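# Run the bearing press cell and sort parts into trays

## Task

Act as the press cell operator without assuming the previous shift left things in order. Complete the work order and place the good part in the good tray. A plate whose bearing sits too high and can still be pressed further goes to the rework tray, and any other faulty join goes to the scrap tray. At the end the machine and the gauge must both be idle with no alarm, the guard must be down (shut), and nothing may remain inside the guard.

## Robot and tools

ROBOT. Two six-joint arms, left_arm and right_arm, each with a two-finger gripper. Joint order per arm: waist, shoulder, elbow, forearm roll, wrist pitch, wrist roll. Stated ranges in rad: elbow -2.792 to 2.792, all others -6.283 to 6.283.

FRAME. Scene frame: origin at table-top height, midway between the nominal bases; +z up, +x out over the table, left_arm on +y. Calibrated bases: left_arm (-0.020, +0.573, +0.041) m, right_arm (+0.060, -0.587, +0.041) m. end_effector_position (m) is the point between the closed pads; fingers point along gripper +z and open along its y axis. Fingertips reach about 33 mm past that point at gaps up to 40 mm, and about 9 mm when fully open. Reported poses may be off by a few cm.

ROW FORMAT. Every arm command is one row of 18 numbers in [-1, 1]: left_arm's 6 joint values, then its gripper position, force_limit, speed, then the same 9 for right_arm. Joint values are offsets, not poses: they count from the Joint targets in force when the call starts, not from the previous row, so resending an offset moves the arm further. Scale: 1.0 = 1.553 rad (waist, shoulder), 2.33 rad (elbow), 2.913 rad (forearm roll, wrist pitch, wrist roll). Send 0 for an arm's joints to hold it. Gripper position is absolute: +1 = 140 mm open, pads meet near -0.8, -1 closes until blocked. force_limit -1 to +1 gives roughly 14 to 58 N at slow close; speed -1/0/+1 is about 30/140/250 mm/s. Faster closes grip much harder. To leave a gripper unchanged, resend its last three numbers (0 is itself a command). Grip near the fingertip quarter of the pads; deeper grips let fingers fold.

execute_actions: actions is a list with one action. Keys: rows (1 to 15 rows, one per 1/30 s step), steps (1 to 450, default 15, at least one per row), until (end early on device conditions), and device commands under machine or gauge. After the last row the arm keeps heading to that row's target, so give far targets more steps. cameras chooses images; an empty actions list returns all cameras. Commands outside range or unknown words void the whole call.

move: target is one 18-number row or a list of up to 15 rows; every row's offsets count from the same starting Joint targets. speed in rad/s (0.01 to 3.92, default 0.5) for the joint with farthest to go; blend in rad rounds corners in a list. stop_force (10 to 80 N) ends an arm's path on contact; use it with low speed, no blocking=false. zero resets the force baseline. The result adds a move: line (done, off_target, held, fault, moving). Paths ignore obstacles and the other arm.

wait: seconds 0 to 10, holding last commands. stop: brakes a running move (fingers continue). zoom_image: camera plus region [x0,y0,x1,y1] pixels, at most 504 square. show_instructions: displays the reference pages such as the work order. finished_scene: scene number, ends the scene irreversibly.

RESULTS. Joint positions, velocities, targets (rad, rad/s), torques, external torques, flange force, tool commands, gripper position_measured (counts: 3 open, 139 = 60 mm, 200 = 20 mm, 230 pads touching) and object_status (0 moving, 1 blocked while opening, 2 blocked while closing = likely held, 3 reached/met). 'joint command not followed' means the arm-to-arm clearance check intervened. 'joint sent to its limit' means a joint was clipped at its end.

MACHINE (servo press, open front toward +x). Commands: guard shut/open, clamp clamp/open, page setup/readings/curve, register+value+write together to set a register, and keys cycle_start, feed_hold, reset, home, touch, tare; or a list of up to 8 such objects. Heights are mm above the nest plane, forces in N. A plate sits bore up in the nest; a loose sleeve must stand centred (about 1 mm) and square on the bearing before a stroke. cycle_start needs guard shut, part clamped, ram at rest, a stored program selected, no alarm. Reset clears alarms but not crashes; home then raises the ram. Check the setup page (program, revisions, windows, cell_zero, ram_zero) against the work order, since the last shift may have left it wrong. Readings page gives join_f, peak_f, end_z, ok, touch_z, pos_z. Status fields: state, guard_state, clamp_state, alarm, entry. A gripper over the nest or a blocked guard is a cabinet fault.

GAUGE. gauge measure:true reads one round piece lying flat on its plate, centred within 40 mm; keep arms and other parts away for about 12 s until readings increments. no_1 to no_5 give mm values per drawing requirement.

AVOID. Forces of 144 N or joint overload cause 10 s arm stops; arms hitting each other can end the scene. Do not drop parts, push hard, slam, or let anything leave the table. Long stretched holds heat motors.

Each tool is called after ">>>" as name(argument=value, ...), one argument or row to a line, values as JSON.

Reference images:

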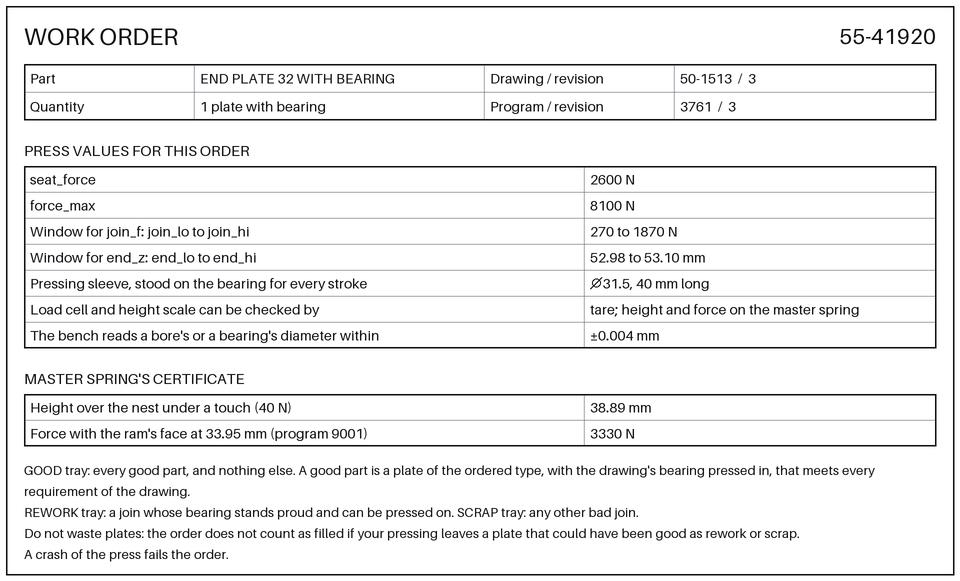

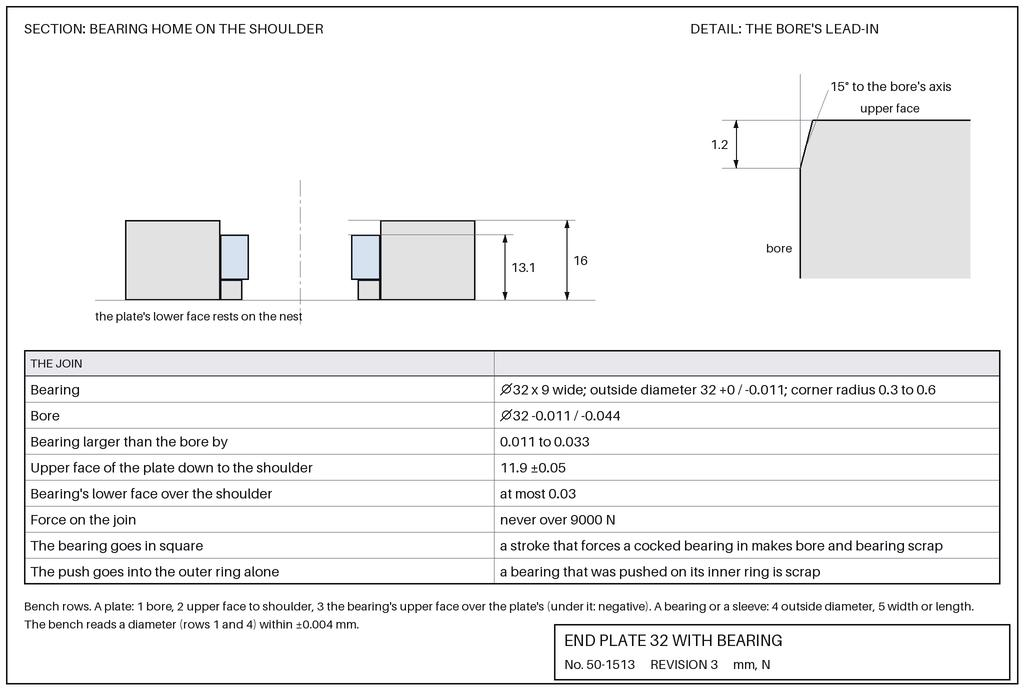

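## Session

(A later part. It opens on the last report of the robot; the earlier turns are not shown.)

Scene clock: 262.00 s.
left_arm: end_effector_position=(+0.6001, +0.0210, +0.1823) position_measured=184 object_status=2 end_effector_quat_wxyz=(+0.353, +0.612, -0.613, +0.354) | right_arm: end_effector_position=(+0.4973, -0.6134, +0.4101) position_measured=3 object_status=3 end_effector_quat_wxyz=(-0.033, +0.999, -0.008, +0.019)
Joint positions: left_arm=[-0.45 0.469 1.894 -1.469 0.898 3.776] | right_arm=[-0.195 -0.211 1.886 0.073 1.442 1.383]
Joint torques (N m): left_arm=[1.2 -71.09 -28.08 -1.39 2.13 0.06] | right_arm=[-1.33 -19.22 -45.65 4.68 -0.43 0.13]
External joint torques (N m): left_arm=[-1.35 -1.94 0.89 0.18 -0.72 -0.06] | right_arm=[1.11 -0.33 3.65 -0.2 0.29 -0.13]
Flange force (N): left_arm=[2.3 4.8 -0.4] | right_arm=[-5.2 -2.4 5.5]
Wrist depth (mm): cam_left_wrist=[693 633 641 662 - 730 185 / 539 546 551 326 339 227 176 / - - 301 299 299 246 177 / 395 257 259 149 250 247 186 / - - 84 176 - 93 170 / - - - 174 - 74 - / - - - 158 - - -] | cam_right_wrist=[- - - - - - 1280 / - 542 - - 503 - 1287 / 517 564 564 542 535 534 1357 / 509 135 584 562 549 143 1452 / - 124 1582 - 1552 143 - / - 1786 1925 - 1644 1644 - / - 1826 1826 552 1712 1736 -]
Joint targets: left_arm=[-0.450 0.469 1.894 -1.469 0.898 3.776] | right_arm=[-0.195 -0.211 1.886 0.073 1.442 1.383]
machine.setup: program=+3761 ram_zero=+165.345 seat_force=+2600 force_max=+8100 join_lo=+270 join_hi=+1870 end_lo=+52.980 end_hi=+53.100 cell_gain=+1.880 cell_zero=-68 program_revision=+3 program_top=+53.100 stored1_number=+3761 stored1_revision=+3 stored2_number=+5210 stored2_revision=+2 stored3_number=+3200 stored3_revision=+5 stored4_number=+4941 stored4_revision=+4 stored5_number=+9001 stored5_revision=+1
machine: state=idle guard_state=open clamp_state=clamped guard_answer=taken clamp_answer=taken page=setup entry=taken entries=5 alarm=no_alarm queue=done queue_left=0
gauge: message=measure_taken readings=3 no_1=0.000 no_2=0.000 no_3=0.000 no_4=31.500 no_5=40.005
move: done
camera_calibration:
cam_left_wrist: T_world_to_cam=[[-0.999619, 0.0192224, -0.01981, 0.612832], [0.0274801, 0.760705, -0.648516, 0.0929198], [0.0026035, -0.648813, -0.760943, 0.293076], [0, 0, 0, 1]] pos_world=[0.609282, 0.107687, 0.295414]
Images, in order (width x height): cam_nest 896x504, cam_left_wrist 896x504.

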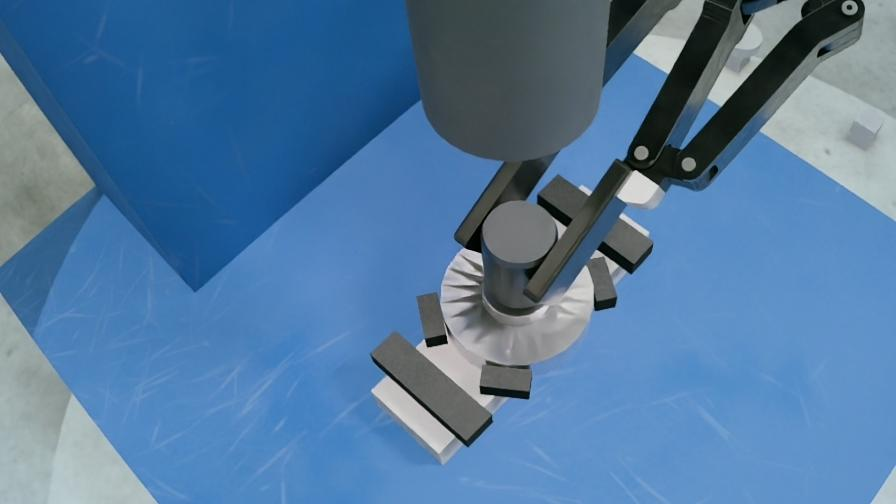

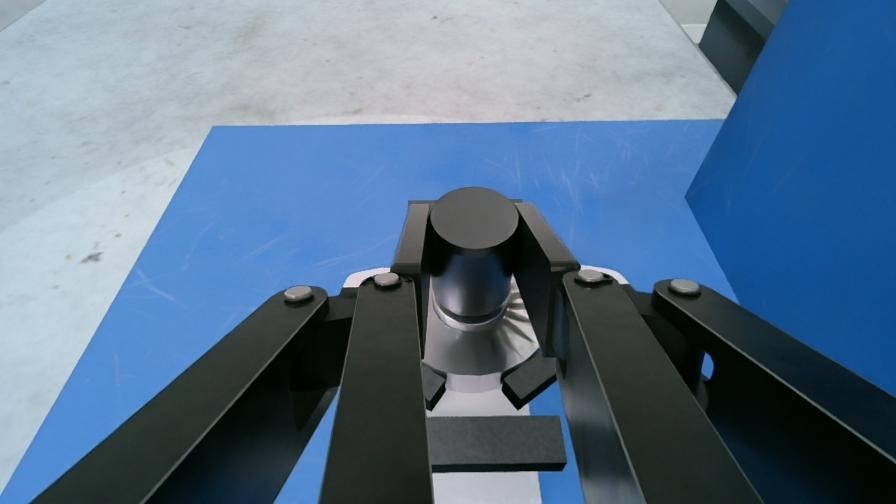

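>>> move(
  target=[0,0.004,0.0009,-0.0025,-0.0002,0.004,-1,-0.5,-1,0,0,0,0,0,0,1,1,1],
  speed=0.01,
  stop_force=10,
  cameras=["cam_nest","cam_left_wrist"],
)

>>> zoom_image(
  camera="cam_nest",
  region=[440, 190, 620, 370],
)

>>> zoom_image(
  camera="cam_left_wrist",
  region=[400, 180, 560, 360],
)

Scene clock: 264.93 s.
left_arm: end_effector_position=(+0.6003, +0.0208, +0.1774) position_measured=184 object_status=2 end_effector_quat_wxyz=(+0.353, +0.612, -0.613, +0.354) | right_arm: end_effector_position=(+0.4973, -0.6134, +0.4101) position_measured=3 object_status=3 end_effector_quat_wxyz=(-0.033, +0.999, -0.008, +0.019)
Joint positions: left_arm=[-0.45 0.475 1.896 -1.476 0.897 3.788] | right_arm=[-0.195 -0.211 1.886 0.073 1.442 1.383]
Joint torques (N m): left_arm=[1.76 -65.7 -24.09 -0.03 0.53 0.06] | right_arm=[-0.74 -18.77 -45.72 4.64 -0.37 0.15]
External joint torques (N m): left_arm=[-1.91 -7.62 -2.83 -1.19 0.9 -0.06] | right_arm=[0.63 -1.48 3.52 -0.15 0.25 -0.15]
Flange force (N): left_arm=[8.7 4.9 -3.6] | right_arm=[-7.1 -1.4 5.0]
Wrist depth (mm): cam_left_wrist=[- - 658 - - 617 185 / 568 - 540 341 532 248 177 / - - 293 293 291 264 177 / - 248 253 149 244 243 186 / 333 229 84 171 123 93 170 / 208 - - 171 156 74 - / - - - 153 - - -] | cam_right_wrist=[498 524 510 509 - - 1273 / 488 546 531 - 507 508 1300 / - 576 548 568 536 525 1379 / - 135 551 - - 133 1452 / - 124 1786 - 566 133 - / - 1761 1799 - 1689 1602 - / - 1925 630 560 1689 1689 -]
Joint targets: left_arm=[-0.450 0.475 1.896 -1.476 0.897 3.788] | right_arm=[-0.195 -0.211 1.886 0.073 1.442 1.383]
machine.setup: program=+3761 ram_zero=+165.345 seat_force=+2600 force_max=+8100 join_lo=+270 join_hi=+1870 end_lo=+52.980 end_hi=+53.100 cell_gain=+1.880 cell_zero=-68 program_revision=+3 program_top=+53.100 stored1_number=+3761 stored1_revision=+3 stored2_number=+5210 stored2_revision=+2 stored3_number=+3200 stored3_revision=+5 stored4_number=+4941 stored4_revision=+4 stored5_number=+9001 stored5_revision=+1
machine: state=idle guard_state=open clamp_state=clamped guard_answer=taken clamp_answer=taken page=setup entry=taken entries=5 alarm=no_alarm queue=done queue_left=0
gauge: message=measure_taken readings=3 no_1=0.000 no_2=0.000 no_3=0.000 no_4=31.500 no_5=40.005
move: done
camera_calibration:
cam_left_wrist: T_world_to_cam=[[-0.999604, 0.0193334, -0.0204496, 0.613], [0.0279812, 0.760336, -0.648927, 0.0896583], [0.00300263, -0.649242, -0.760576, 0.28912], [0, 0, 0, 1]] pos_world=[0.609381, 0.107687, 0.290615]
Images, in order (width x height): cam_nest 896x504, cam_left_wrist 896x504.

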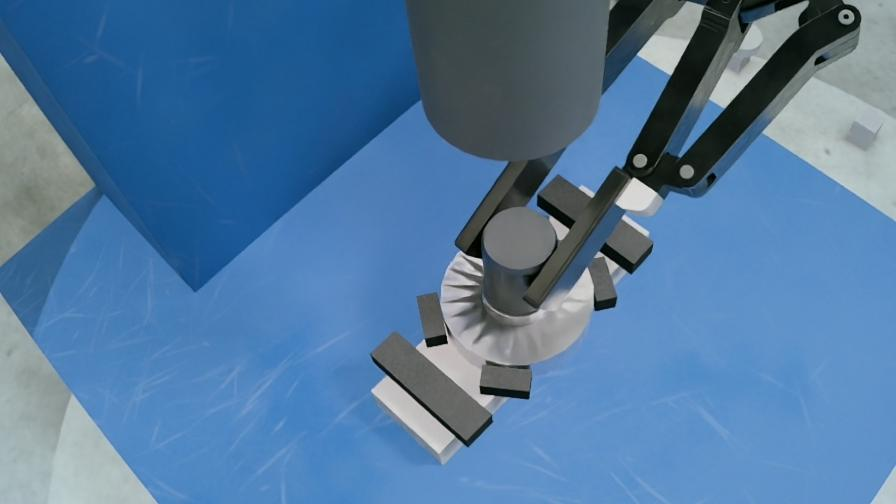

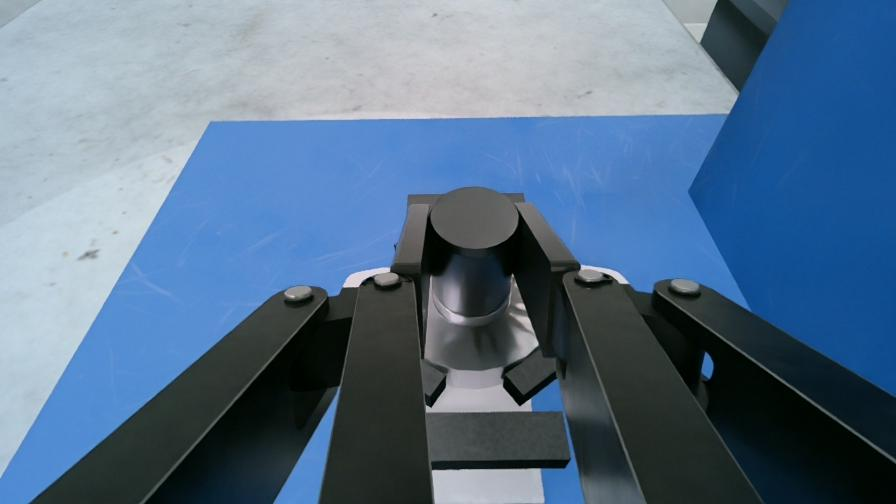

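Scaled by 2.800.

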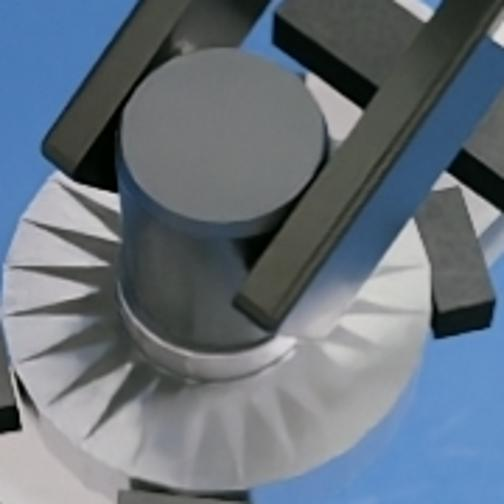

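Scaled by 2.800.

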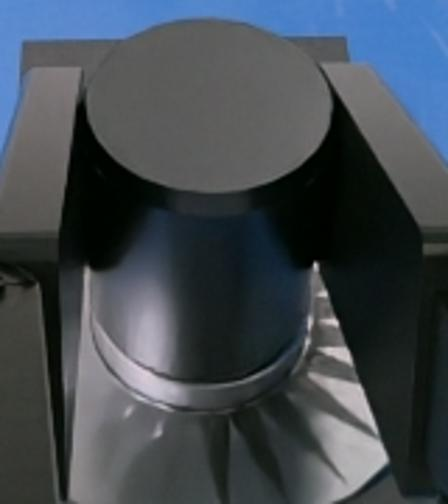

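>>> move(
  target=[0,0,0,0,0,0,-0.2,-0.5,-1,0,0,0,0,0,0,1,1,1],
  cameras=["cam_nest","cam_left_wrist"],
)

>>> zoom_image(
  camera="cam_nest",
  region=[440, 190, 620, 370],
)

>>> zoom_image(
  camera="cam_left_wrist",
  region=[400, 180, 560, 360],
)

Scene clock: 267.00 s.
left_arm: end_effector_position=(+0.6003, +0.0208, +0.1774) position_measured=154 object_status=0 end_effector_quat_wxyz=(+0.353, +0.612, -0.613, +0.354) | right_arm: end_effector_position=(+0.4973, -0.6134, +0.4101) position_measured=3 object_status=3 end_effector_quat_wxyz=(-0.033, +0.999, -0.008, +0.019)
Joint positions: left_arm=[-0.45 0.475 1.896 -1.476 0.897 3.788] | right_arm=[-0.195 -0.211 1.886 0.073 1.442 1.383]
Joint torques (N m): left_arm=[1.13 -69.5 -26.57 -0.93 1.66 0.04] | right_arm=[-0.76 -18.89 -45.6 4.66 -0.38 0.15]
External joint torques (N m): left_arm=[-1.25 -4.01 -0.38 -0.29 -0.23 -0.04] | right_arm=[0.58 -0.8 3.58 -0.18 0.25 -0.16]
Flange force (N): left_arm=[4.4 4.9 -1.9] | right_arm=[-6.1 -1.2 5.2]
Wrist depth (mm): cam_left_wrist=[678 665 669 - - 625 184 / - 540 319 336 340 534 177 / - 284 293 292 290 265 177 / 386 253 253 150 168 250 186 / 348 - 84 174 170 - 162 / - - - 170 167 - 71 / - - - 153 153 - -] | cam_right_wrist=[- - 509 - - - 1314 / 504 554 - 529 - 498 1314 / - - 525 534 - 528 1403 / - 125 - 576 576 133 1452 / - 124 1514 595 591 133 - / - 1774 1774 678 1666 1634 - / - 1867 1839 557 1712 1712 -]
Joint targets: left_arm=[-0.450 0.475 1.896 -1.476 0.897 3.788] | right_arm=[-0.195 -0.211 1.886 0.073 1.442 1.383]
machine.setup: program=+3761 ram_zero=+165.345 seat_force=+2600 force_max=+8100 join_lo=+270 join_hi=+1870 end_lo=+52.980 end_hi=+53.100 cell_gain=+1.880 cell_zero=-68 program_revision=+3 program_top=+53.100 stored1_number=+3761 stored1_revision=+3 stored2_number=+5210 stored2_revision=+2 stored3_number=+3200 stored3_revision=+5 stored4_number=+4941 stored4_revision=+4 stored5_number=+9001 stored5_revision=+1
machine: state=idle guard_state=open clamp_state=clamped guard_answer=taken clamp_answer=taken page=setup entry=taken entries=5 alarm=no_alarm queue=done queue_left=0
gauge: message=measure_taken readings=3 no_1=0.000 no_2=0.000 no_3=0.000 no_4=31.500 no_5=40.005
move: done
camera_calibration:
cam_left_wrist: T_world_to_cam=[[-0.999604, 0.0193986, -0.0203714, 0.612969], [0.0279799, 0.760376, -0.64888, 0.0895762], [0.0029026, -0.649193, -0.760618, 0.289112], [0, 0, 0, 1]] pos_world=[0.60938, 0.107687, 0.290515]
Images, in order (width x height): cam_nest 896x504, cam_left_wrist 896x504.

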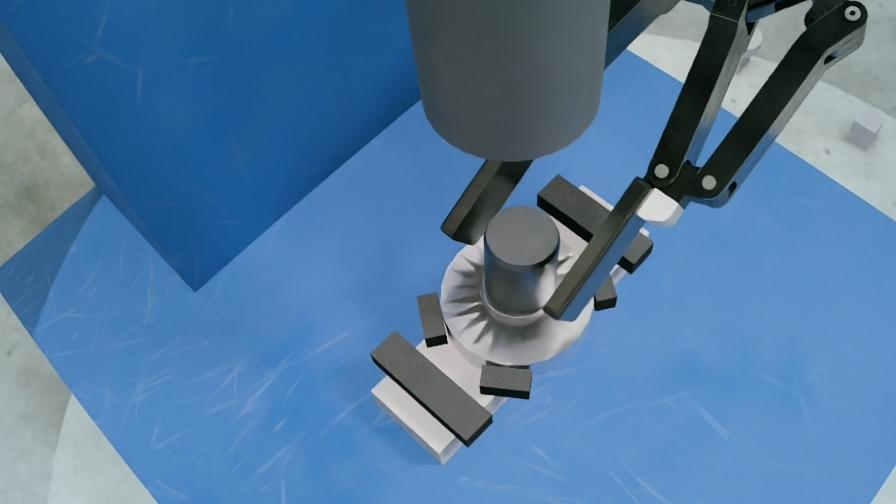

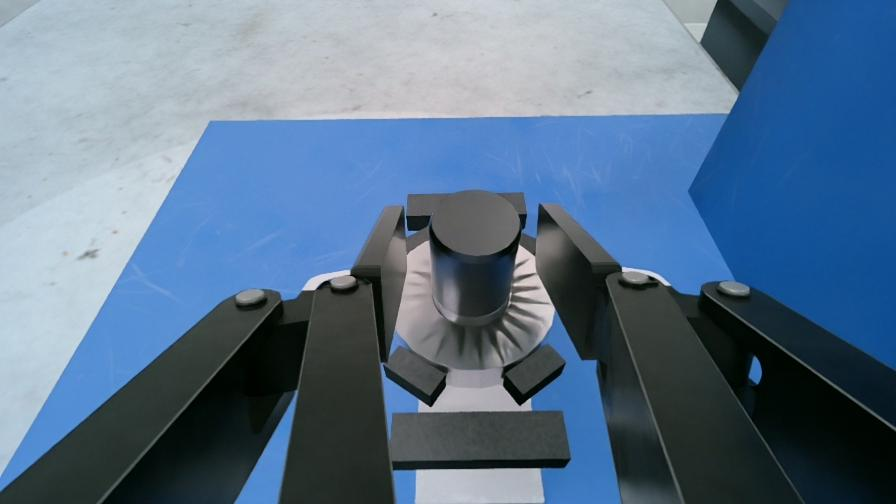

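Scaled by 2.800.

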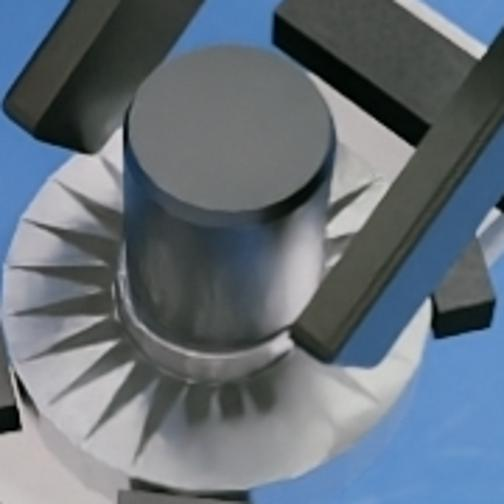

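Scaled by 2.800.

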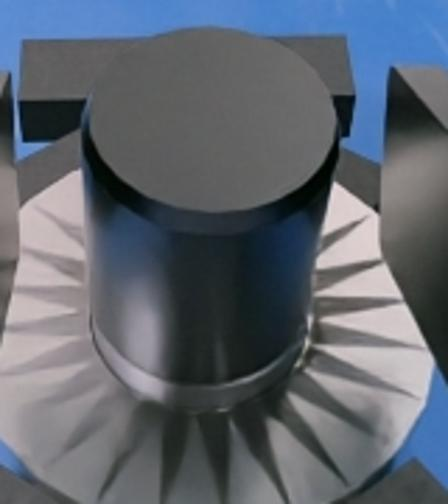

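>>> move(
  target=[
    [0.047,-0.0144,0.017,0.0129,0.0168,0.0085,-0.2,-0.5,-1,0,0,0,0,0,0,1,1,1],
    [0.0899,-0.0882,0.0079,0.0569,0.0424,-0.0425,-0.2,-0.5,-1,0,0,0,0,0,0,1,1,1],
    [0.3032,-0.1326,0.0112,0.121,0.1343,-0.0296,-0.2,-0.5,-1,0,0,0,0,0,0,1,1,1],
  ],
  speed=[0.05,0.25,0.6],
  blend=[0.01,0.05,0],
  cameras=["cam_nest","cam_left_wrist","cam_low"],
)

>>> zoom_image(
  camera="cam_nest",
  region=[430, 190, 610, 370],
)

>>> zoom_image(
  camera="cam_low",
  region=[380, 150, 520, 290],
)

Scene clock: 271.90 s.
left_arm: end_effector_position=(+0.5990, +0.3300, +0.2997) position_measured=154 object_status=3 end_effector_quat_wxyz=(+0.354, +0.612, -0.612, +0.353) | right_arm: end_effector_position=(+0.4973, -0.6134, +0.4101) position_measured=3 object_status=3 end_effector_quat_wxyz=(-0.033, +0.999, -0.008, +0.019)
Joint positions: left_arm=[0.021 0.269 1.923 -1.124 1.289 3.702] | right_arm=[-0.195 -0.211 1.886 0.073 1.442 1.383]
Joint torques (N m): left_arm=[1.5 -54.7 -31.11 -0.15 1.53 0.06] | right_arm=[-0.85 -19.39 -45.73 4.65 -0.38 0.09]
External joint torques (N m): left_arm=[-1.7 -3.72 -0.32 -0.31 -0.27 -0.06] | right_arm=[0.69 -0.43 3.64 -0.15 0.25 -0.1]
Flange force (N): left_arm=[5.1 4.6 1.3] | right_arm=[-5.5 -1.5 5.4]
Wrist depth (mm): cam_left_wrist=[3238 1013 - 947 - 320 318 / 750 - - 473 549 372 3001 / 667 - 474 467 467 433 2322 / - - 129 428 168 424 2017 / 477 - 84 - 121 - 1588 / - - - 439 - - 71 / - - - 388 - - -] | cam_right_wrist=[- 515 511 494 479 485 1273 / 456 527 515 518 502 - 1328 / - - 558 549 - 1349 1403 / 507 136 576 - - 142 1444 / - 124 1582 - 583 133 - / - 1761 1736 - 1678 - - / - 1895 1774 562 1689 1853 -]
Joint targets: left_arm=[0.021 0.269 1.922 -1.124 1.289 3.702] | right_arm=[-0.195 -0.211 1.886 0.073 1.442 1.383]
machine.setup: program=+3761 ram_zero=+165.345 seat_force=+2600 force_max=+8100 join_lo=+270 join_hi=+1870 end_lo=+52.980 end_hi=+53.100 cell_gain=+1.880 cell_zero=-68 program_revision=+3 program_top=+53.100 stored1_number=+3761 stored1_revision=+3 stored2_number=+5210 stored2_revision=+2 stored3_number=+3200 stored3_revision=+5 stored4_number=+4941 stored4_revision=+4 stored5_number=+9001 stored5_revision=+1
machine: state=idle guard_state=open clamp_state=clamped guard_answer=taken clamp_answer=taken page=setup entry=taken entries=5 alarm=no_alarm queue=done queue_left=0
gauge: message=measure_taken readings=3 no_1=0.000 no_2=0.000 no_3=0.000 no_4=31.500 no_5=40.005
move: done
camera_calibration:
cam_left_wrist: T_world_to_cam=[[-0.999655, 0.0196028, -0.0175097, 0.607335], [0.0262772, 0.760695, -0.648577, -0.0651546], [0.000605655, -0.648813, -0.760948, 0.584189], [0, 0, 0, 1]] pos_world=[0.608484, 0.416687, 0.412914]
Images, in order (width x height): cam_low 896x504, cam_nest 896x504, cam_left_wrist 896x504.

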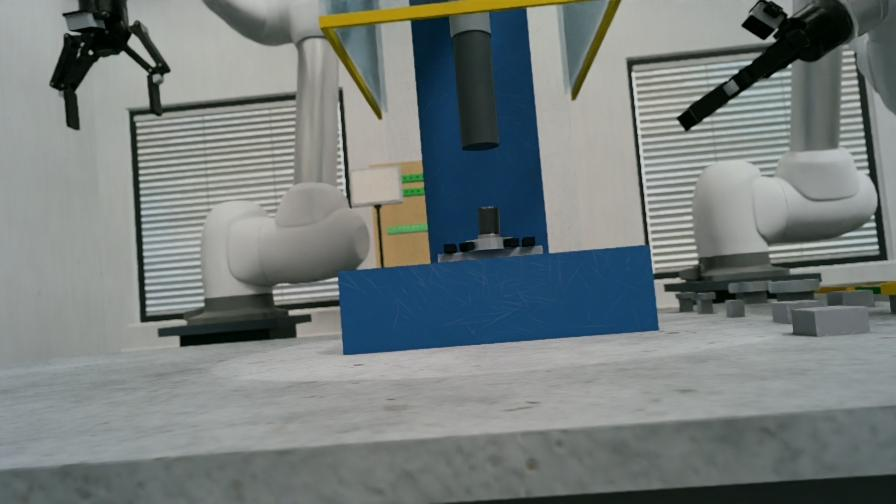

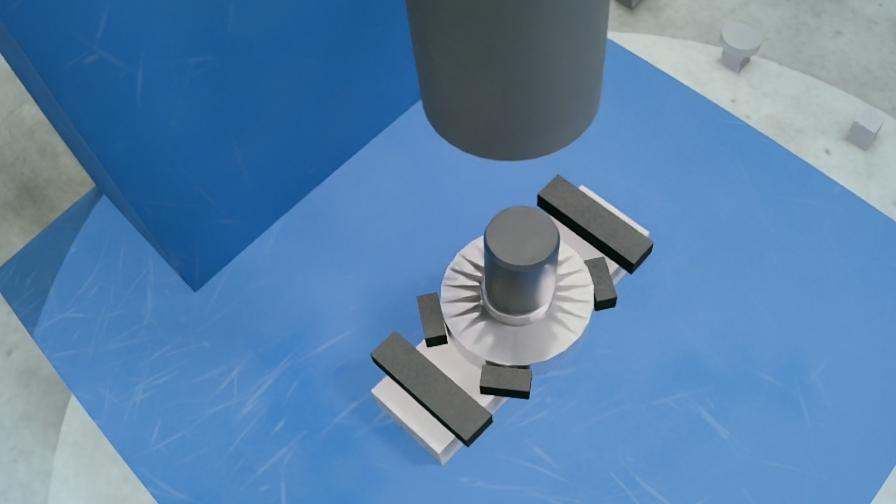

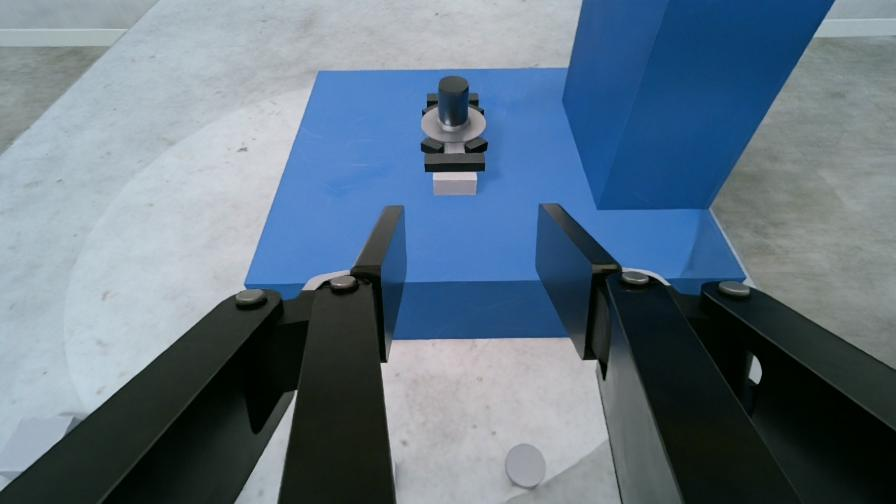

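Scaled by 2.800.

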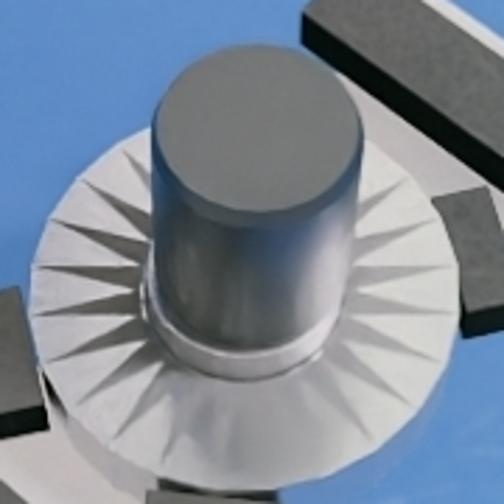

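Scaled by 3.600.

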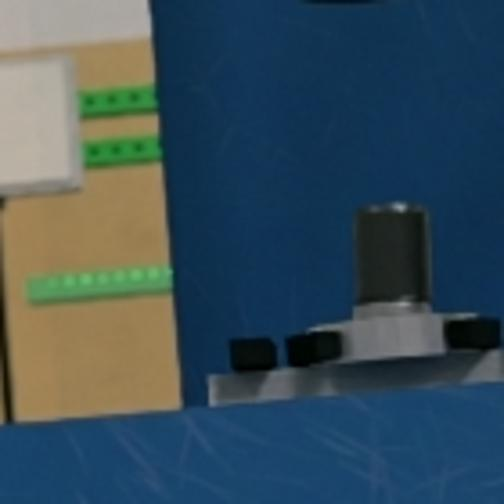

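>>> zoom_image(
  camera="cam_low",
  region=[455, 195, 525, 265],
)

>>> zoom_image(
  camera="cam_low",
  region=[400, 0, 560, 160],
)

>>> zoom_image(
  camera="cam_left_wrist",
  region=[410, 60, 500, 150],
)

>>> zoom_image(
  camera="cam_nest",
  region=[470, 195, 570, 345],
)

Scaled by 7.200.

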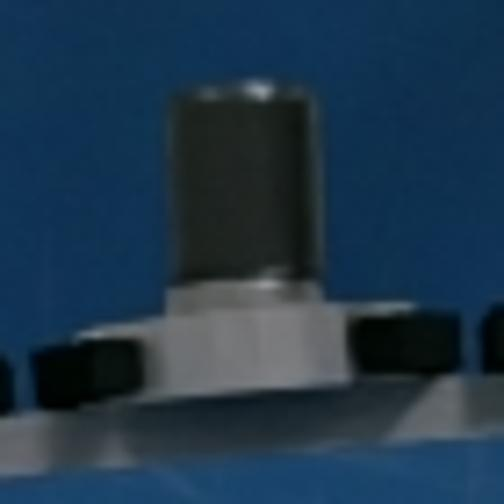

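Scaled by 3.150.

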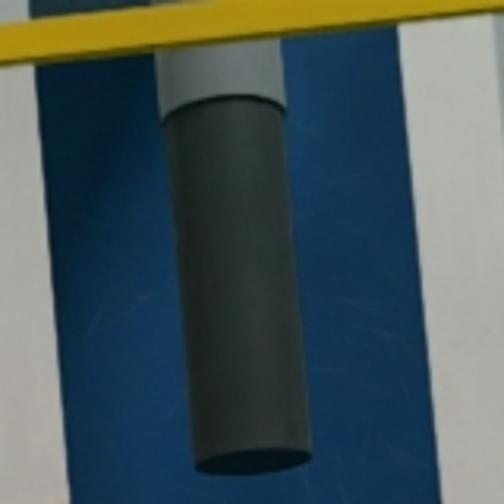

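Scaled by 5.600.

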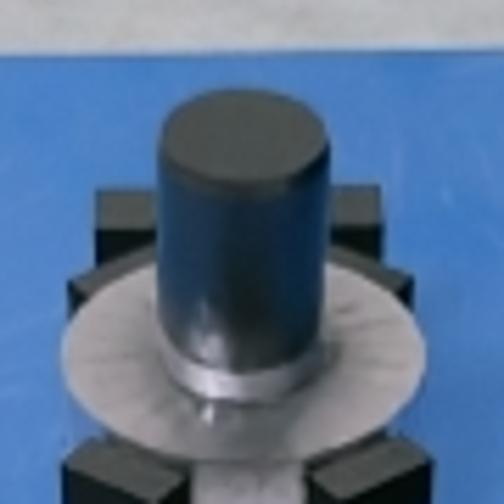

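Scaled by 3.360.

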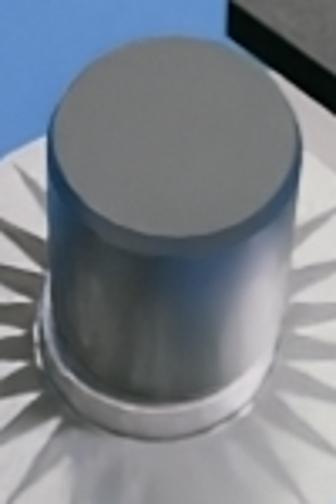

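>>> execute_actions(
  actions=[
    {"machine":[{"guard":"shut","page":"readings"},{"touch":true}],"steps":450,"until":{"machine":{"queue":["!=","running"]}}},
  ],
  cameras=["cam_nest","cam_low"],
)

Scene clock: 287.93 s.
left_arm: end_effector_position=(+0.5991, +0.3300, +0.2997) position_measured=154 object_status=3 end_effector_quat_wxyz=(+0.354, +0.612, -0.612, +0.353) | right_arm: end_effector_position=(+0.4973, -0.6134, +0.4101) position_measured=3 object_status=3 end_effector_quat_wxyz=(-0.033, +0.999, -0.008, +0.019)
Joint positions: left_arm=[0.021 0.269 1.922 -1.124 1.289 3.702] | right_arm=[-0.195 -0.211 1.886 0.073 1.442 1.383]
Joint torques (N m): left_arm=[1.47 -55.01 -31.12 -0.16 1.52 0.07] | right_arm=[-0.95 -19.16 -45.61 4.68 -0.44 0.12]
External joint torques (N m): left_arm=[-1.63 -3.8 -0.56 -0.3 -0.25 -0.07] | right_arm=[0.8 -0.85 3.35 -0.17 0.3 -0.12]
Flange force (N): left_arm=[5.3 4.3 1.0] | right_arm=[-5.8 -1.8 4.8]
Wrist depth (mm): cam_left_wrist=[4102 936 961 954 406 312 3076 / - 789 561 512 455 373 2618 / 646 682 480 469 459 421 2322 / 537 539 129 416 168 414 1810 / - - 84 - 121 - 1630 / - - - - - - 71 / - - - 386 - - -] | cam_right_wrist=[439 - - 497 477 - 1248 / 472 551 - 513 489 - 1342 / 496 564 571 - - 1523 1395 / 526 136 581 571 - 133 1435 / - 124 1623 635 - 134 - / - 1761 1761 - 1678 - - / - 1955 486 560 568 1701 -]
Joint targets: left_arm=[0.021 0.269 1.922 -1.124 1.289 3.702] | right_arm=[-0.195 -0.211 1.886 0.073 1.442 1.383]
Tool commands: left_gripper/position=-0.2 left_gripper/force_limit=-0.5 left_gripper/speed=-1.0 right_gripper/position=+1.0 right_gripper/force_limit=+1.0 right_gripper/speed=+1.0
machine.readings: force=+0 touch_z=+63.786 join_f=+3133 peak_f=+3335 end_z=+33.948 ok=+0 pos_z=+154.655 cycles=+1
machine: state=idle guard_state=shut clamp_state=clamped guard_answer=taken clamp_answer=taken page=readings entry=taken entries=6 alarm=no_alarm queue=done queue_left=0
gauge: message=measure_taken readings=3 no_1=0.000 no_2=0.000 no_3=0.000 no_4=31.500 no_5=40.005
Images, in order (width x height): cam_low 896x504, cam_nest 896x504.

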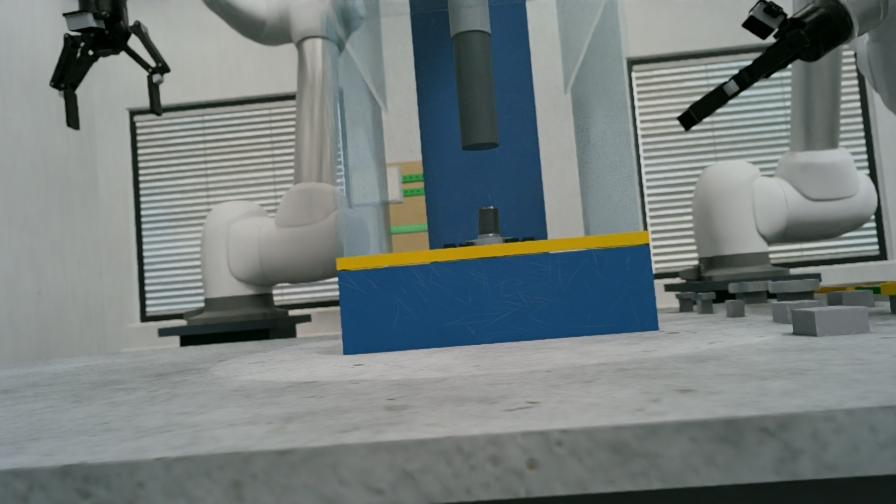

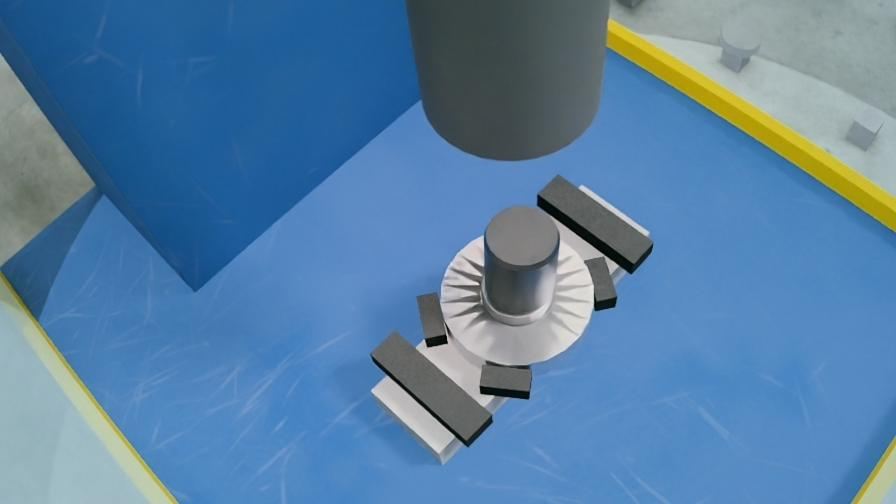

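>>> zoom_image(
  camera="cam_low",
  region=[455, 195, 525, 265],
)

>>> zoom_image(
  camera="cam_nest",
  region=[470, 195, 570, 345],
)

Scaled by 7.200.

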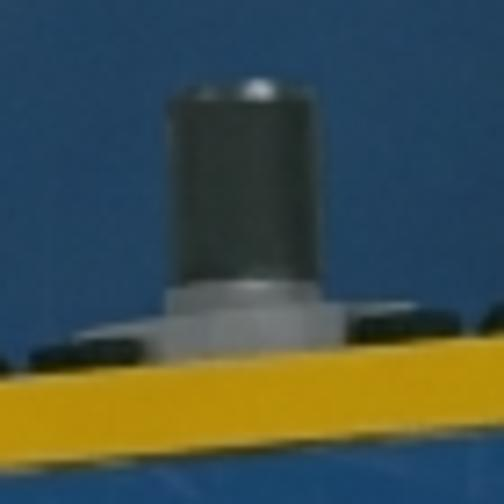

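Scaled by 3.360.

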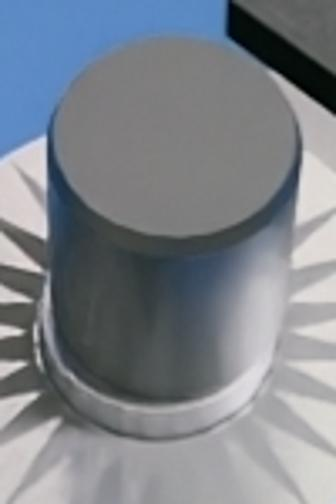

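>>> execute_actions(
  actions=[
    {"machine":{"guard":"open"},"steps":90,"until":{"machine":{"guard_state":"open"}}},
  ],
)

>>> move(
  target=[
    [-0.2133,0.0444,-0.0033,-0.0641,-0.0919,-0.0129,-0.2,-0.5,-1,0,0,0,0,0,0,1,1,1],
    [-0.2562,0.1182,0.0058,-0.1081,-0.1175,0.0381,-0.2,-0.5,-1,0,0,0,0,0,0,1,1,1],
    [-0.3032,0.1326,-0.0112,-0.121,-0.1343,0.0296,-0.2,-0.5,-1,0,0,0,0,0,0,1,1,1],
  ],
  speed=[0.6,0.25,0.08],
  blend=[0.05,0.01,0],
  cameras=["cam_left_wrist"],
)

Scene clock: 294.10 s.
left_arm: end_effector_position=(+0.5991, +0.3300, +0.2997) position_measured=154 object_status=3 end_effector_quat_wxyz=(+0.354, +0.612, -0.612, +0.353) | right_arm: end_effector_position=(+0.4973, -0.6134, +0.4101) position_measured=3 object_status=3 end_effector_quat_wxyz=(-0.033, +0.999, -0.008, +0.019)
Joint positions: left_arm=[0.021 0.269 1.922 -1.124 1.289 3.702] | right_arm=[-0.195 -0.211 1.886 0.073 1.442 1.383]
Joint torques (N m): left_arm=[1.48 -55.05 -31.17 -0.19 1.5 0.08] | right_arm=[-1.02 -19.61 -45.71 4.63 -0.39 0.14]
External joint torques (N m): left_arm=[-1.65 -3.57 -0.41 -0.27 -0.24 -0.08] | right_arm=[0.85 -0.2 3.61 -0.13 0.26 -0.15]
Flange force (N): left_arm=[5.0 4.2 1.2] | right_arm=[-5.0 -1.7 5.4]
Wrist depth (mm): cam_left_wrist=[3238 973 - - 452 320 2930 / 781 - 558 514 457 364 2564 / - 665 - 448 486 435 2237 / 576 - 129 416 167 436 1783 / - - 84 439 121 - 1578 / - - - 447 - - 71 / - - - - - - -] | cam_right_wrist=[499 543 - 497 485 460 1314 / 521 - 545 - 502 503 1321 / 487 - 558 541 - 1357 1411 / - 124 536 - - 133 1435 / - 125 1634 554 584 143 - / - 1826 1786 - 1689 1655 - / - 1910 1799 547 594 1786 -]
Joint targets: left_arm=[0.021 0.269 1.922 -1.124 1.289 3.702] | right_arm=[-0.195 -0.211 1.886 0.073 1.442 1.383]
Tool commands: left_gripper/position=-0.2 left_gripper/force_limit=-0.5 left_gripper/speed=-1.0 right_gripper/position=+1.0 right_gripper/force_limit=+1.0 right_gripper/speed=+1.0
machine.readings: force=+0 touch_z=+63.786 join_f=+3133 peak_f=+3335 end_z=+33.948 ok=+0 pos_z=+154.655 cycles=+1
machine: state=idle guard_state=open clamp_state=clamped guard_answer=taken clamp_answer=taken page=readings entry=taken entries=6 alarm=no_alarm queue=running queue_left=0
gauge: message=measure_taken readings=3 no_1=0.000 no_2=0.000 no_3=0.000 no_4=31.500 no_5=40.005

Scene clock: 296.47 s.
left_arm: end_effector_position=(+0.6003, +0.0208, +0.1774) position_measured=154 object_status=3 end_effector_quat_wxyz=(+0.353, +0.612, -0.613, +0.354) | right_arm: end_effector_position=(+0.4973, -0.6134, +0.4101) position_measured=3 object_status=3 end_effector_quat_wxyz=(-0.033, +0.999, -0.008, +0.019)
Joint positions: left_arm=[-0.45 0.475 1.896 -1.476 0.897 3.788] | right_arm=[-0.195 -0.211 1.886 0.073 1.442 1.383]
Joint torques (N m): left_arm=[1.17 -69.7 -26.47 -0.94 1.73 0.07] | right_arm=[-0.92 -19.05 -45.89 4.63 -0.48 0.11]
External joint torques (N m): left_arm=[-1.29 -4.03 -0.55 -0.29 -0.29 -0.07] | right_arm=[0.84 -1.36 3.64 -0.12 0.35 -0.11]
Flange force (N): left_arm=[4.6 4.6 -1.8] | right_arm=[-7.0 -2.0 5.1]
Wrist depth (mm): cam_left_wrist=[649 665 660 697 665 705 185 / 540 - 525 535 326 245 176 / 454 297 295 292 291 264 176 / 390 254 253 149 168 243 185 / - - 84 175 174 - 162 / - - - 170 166 - 71 / - - - 153 153 - -] | cam_right_wrist=[- - 500 512 483 - 1287 / - - - 507 - 491 1314 / - 580 526 527 503 529 1403 / - 135 595 562 567 142 1478 / - 124 1602 735 597 133 - / - 1712 1701 - 1655 1678 - / - 1812 1799 555 1736 1701 -]
Joint targets: left_arm=[-0.450 0.475 1.896 -1.476 0.897 3.788] | right_arm=[-0.195 -0.211 1.886 0.073 1.442 1.383]
machine.readings: force=+0 touch_z=+63.786 join_f=+3133 peak_f=+3335 end_z=+33.948 ok=+0 pos_z=+154.655 cycles=+1
machine: state=idle guard_state=open clamp_state=clamped guard_answer=taken clamp_answer=taken page=readings entry=taken entries=6 alarm=no_alarm queue=done queue_left=0
gauge: message=measure_taken readings=3 no_1=0.000 no_2=0.000 no_3=0.000 no_4=31.500 no_5=40.005
move: done
camera_calibration:
cam_left_wrist: T_world_to_cam=[[-0.999604, 0.0193334, -0.0204496, 0.612998], [0.0279812, 0.760336, -0.648927, 0.0895935], [0.00300263, -0.649242, -0.760576, 0.289044], [0, 0, 0, 1]] pos_world=[0.609381, 0.107687, 0.290515]
Images, in order (width x height): cam_left_wrist 896x504.

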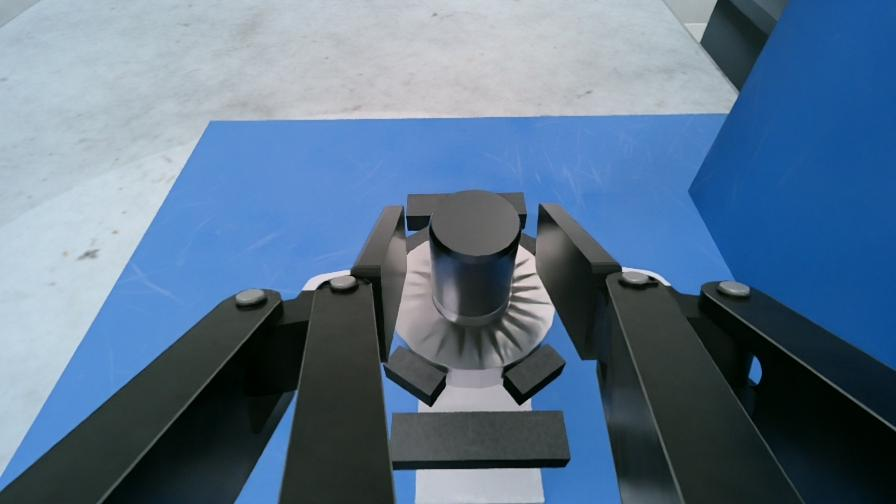

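>>> move(
  target=[
    [0,0,0,0,0,0,-1,-0.5,-1,0,0,0,0,0,0,1,1,1],
    [0,-0.0105,-0.0022,0.0064,0.0005,-0.0103,-1,-0.5,-1,0,0,0,0,0,0,1,1,1],
    [0.0899,-0.0882,0.0079,0.0569,0.0424,-0.0425,-1,-0.5,-1,0,0,0,0,0,0,1,1,1],
    [0.3741,-0.3387,0.1223,0.5067,-0.3203,-0.7611,-1,-0.5,-1,0,0,0,0,0,0,1,1,1],
    [0.3799,0.0399,0.0683,0.5067,-0.4789,-0.7611,-1,-0.5,-1,0,0,0,0,0,0,1,1,1],
    [0.3814,0.0798,0.024,0.5067,-0.4647,-0.7611,-1,-0.5,-1,0,0,0,0,0,0,1,1,1],
  ],
  speed=[0.1,0.03,0.2,0.8,0.6,0.15],
  blend=[0,0.01,0.05,0.05,0.03,0],
)

>>> move(
  target=[0,0.0156,0.0008,0,-0.0089,0,-1,-0.5,-1,0,0,0,0,0,0,1,1,1],
  speed=0.02,
  stop_force=12,
  cameras=["cam_left_wrist","cam_nest"],
)

>>> zoom_image(
  camera="cam_nest",
  region=[430, 220, 610, 380],
)

Scene clock: 305.43 s.
left_arm: end_effector_position=(+0.9151, +0.7380, +0.0744) position_measured=184 object_status=2 end_effector_quat_wxyz=(-0.034, +0.864, +0.060, +0.498) | right_arm: end_effector_position=(+0.4973, -0.6134, +0.4101) position_measured=3 object_status=3 end_effector_quat_wxyz=(-0.033, +0.999, -0.008, +0.019)
Joint positions: left_arm=[0.142 0.599 1.952 0 -0.456 1.571] | right_arm=[-0.195 -0.211 1.886 0.073 1.442 1.383]
Joint torques (N m): left_arm=[1.34 -81.58 -26.33 2.67 -3 0.06] | right_arm=[-0.94 -19.1 -46 4.68 -0.41 0.1]
External joint torques (N m): left_arm=[-1.62 -1.42 0.78 -0.3 0.6 -0.06] | right_arm=[0.74 -0.49 3.93 -0.18 0.28 -0.1]
Flange force (N): left_arm=[1.3 3.3 -3.5] | right_arm=[-6.0 -1.6 5.9]
Wrist depth (mm): cam_left_wrist=[2237 2705 398 285 286 - 2797 / 2197 354 347 314 313 - - / - - - 161 - 275 285 / - - 219 149 140 245 244 / 124 - 84 178 - 93 219 / - - - 167 160 74 - / - - - 151 - - -] | cam_right_wrist=[449 523 - 507 - - 1267 / - 542 531 - - 505 1349 / 462 - - - 536 525 1419 / 502 124 567 587 - 143 1403 / - 124 1940 615 1411 133 - / - 1736 1749 - 1655 1644 - / - 1910 1812 557 1592 1666 -]
Joint targets: left_arm=[0.142 0.599 1.952 0.000 -0.456 1.571] | right_arm=[-0.195 -0.211 1.886 0.073 1.442 1.383]
machine.readings: force=+0 touch_z=+63.786 join_f=+3133 peak_f=+3335 end_z=+33.948 ok=+0 pos_z=+154.655 cycles=+1
machine: state=idle guard_state=open clamp_state=clamped guard_answer=taken clamp_answer=taken page=readings entry=taken entries=6 alarm=no_alarm queue=done queue_left=0
gauge: message=measure_taken readings=3 no_1=0.000 no_2=0.000 no_3=0.000 no_4=31.500 no_5=40.005
move: done

Scene clock: 307.37 s.
left_arm: end_effector_position=(+0.9153, +0.7381, +0.0604) position_measured=184 object_status=2 end_effector_quat_wxyz=(-0.035, +0.864, +0.060, +0.499) | right_arm: end_effector_position=(+0.4973, -0.6134, +0.4101) position_measured=3 object_status=3 end_effector_quat_wxyz=(-0.033, +0.999, -0.008, +0.019)
Joint positions: left_arm=[0.142 0.62 1.954 0 -0.479 1.571] | right_arm=[-0.195 -0.211 1.886 0.073 1.442 1.383]
Joint torques (N m): left_arm=[0.92 -68.04 -14.34 2.61 2.13 0.08] | right_arm=[-0.83 -18.91 -45.77 4.59 -0.48 0.12]
External joint torques (N m): left_arm=[-1.2 -16.12 -10.52 -0.31 -4.54 -0.08] | right_arm=[0.71 -1.18 3.62 -0.08 0.36 -0.12]
Flange force (N): left_arm=[16.0 2.5 -7.5] | right_arm=[-6.8 -1.6 5.0]
Wrist depth (mm): cam_left_wrist=[2675 - 372 284 291 - 378 / 2197 169 319 311 312 312 - / 147 145 - 220 264 262 270 / - - 195 149 194 227 225 / - - 84 164 123 93 197 / - - - 153 - 74 - / - - - 138 - - -] | cam_right_wrist=[456 - - 499 - 476 1267 / 519 - - 524 492 509 1342 / - - - 537 - 1293 1372 / 505 135 - - 563 133 1469 / - 124 609 594 - 133 - / - 1761 1749 - 1634 1701 - / - 1881 1761 563 1786 1701 -]
Joint targets: left_arm=[0.142 0.620 1.954 0.000 -0.479 1.571] | right_arm=[-0.195 -0.211 1.886 0.073 1.442 1.383]
machine.readings: force=+0 touch_z=+63.786 join_f=+3133 peak_f=+3335 end_z=+33.948 ok=+0 pos_z=+154.655 cycles=+1
machine: state=idle guard_state=open clamp_state=clamped guard_answer=taken clamp_answer=taken page=readings entry=taken entries=6 alarm=no_alarm queue=done queue_left=0
gauge: message=measure_taken readings=3 no_1=0.000 no_2=0.000 no_3=0.000 no_4=31.500 no_5=40.005
move: contact (left_arm)
camera_calibration:
cam_left_wrist: T_world_to_cam=[[0.118693, -0.99276, -0.0184418, 0.634943], [-0.757735, -0.0785594, -0.647817, 0.797912], [0.641678, 0.0908652, -0.761573, -0.466007], [0, 0, 0, 1]] pos_world=[0.828269, 0.735373, 0.173712]
Images, in order (width x height): cam_nest 896x504, cam_left_wrist 896x504.

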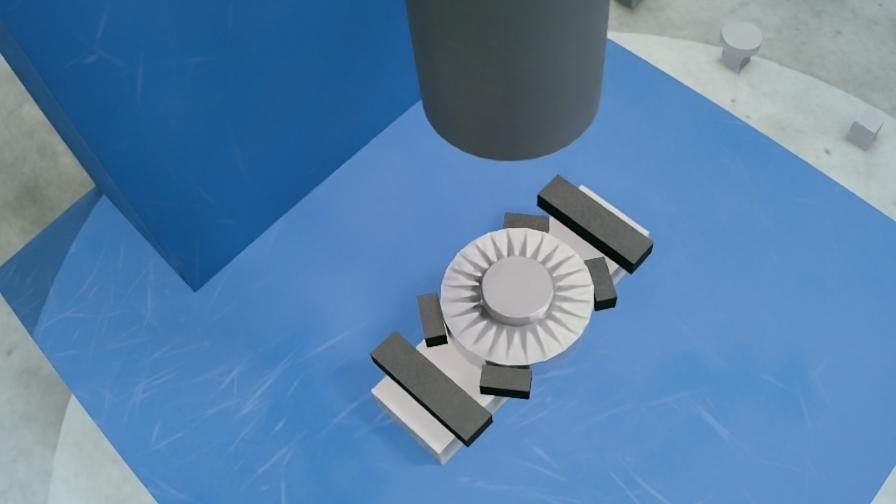

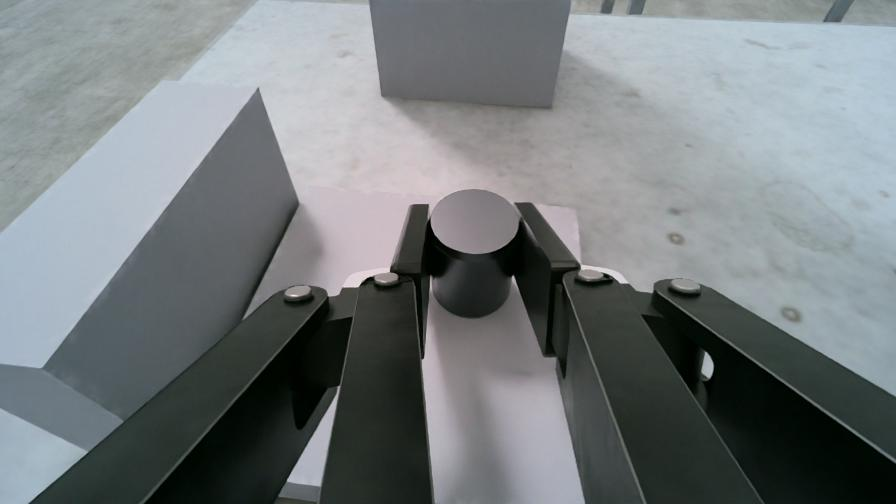

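Scaled by 2.800.

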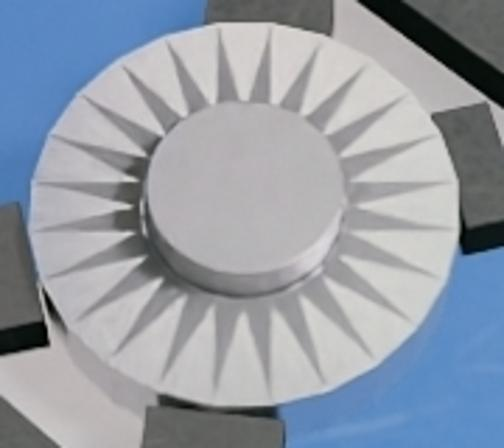

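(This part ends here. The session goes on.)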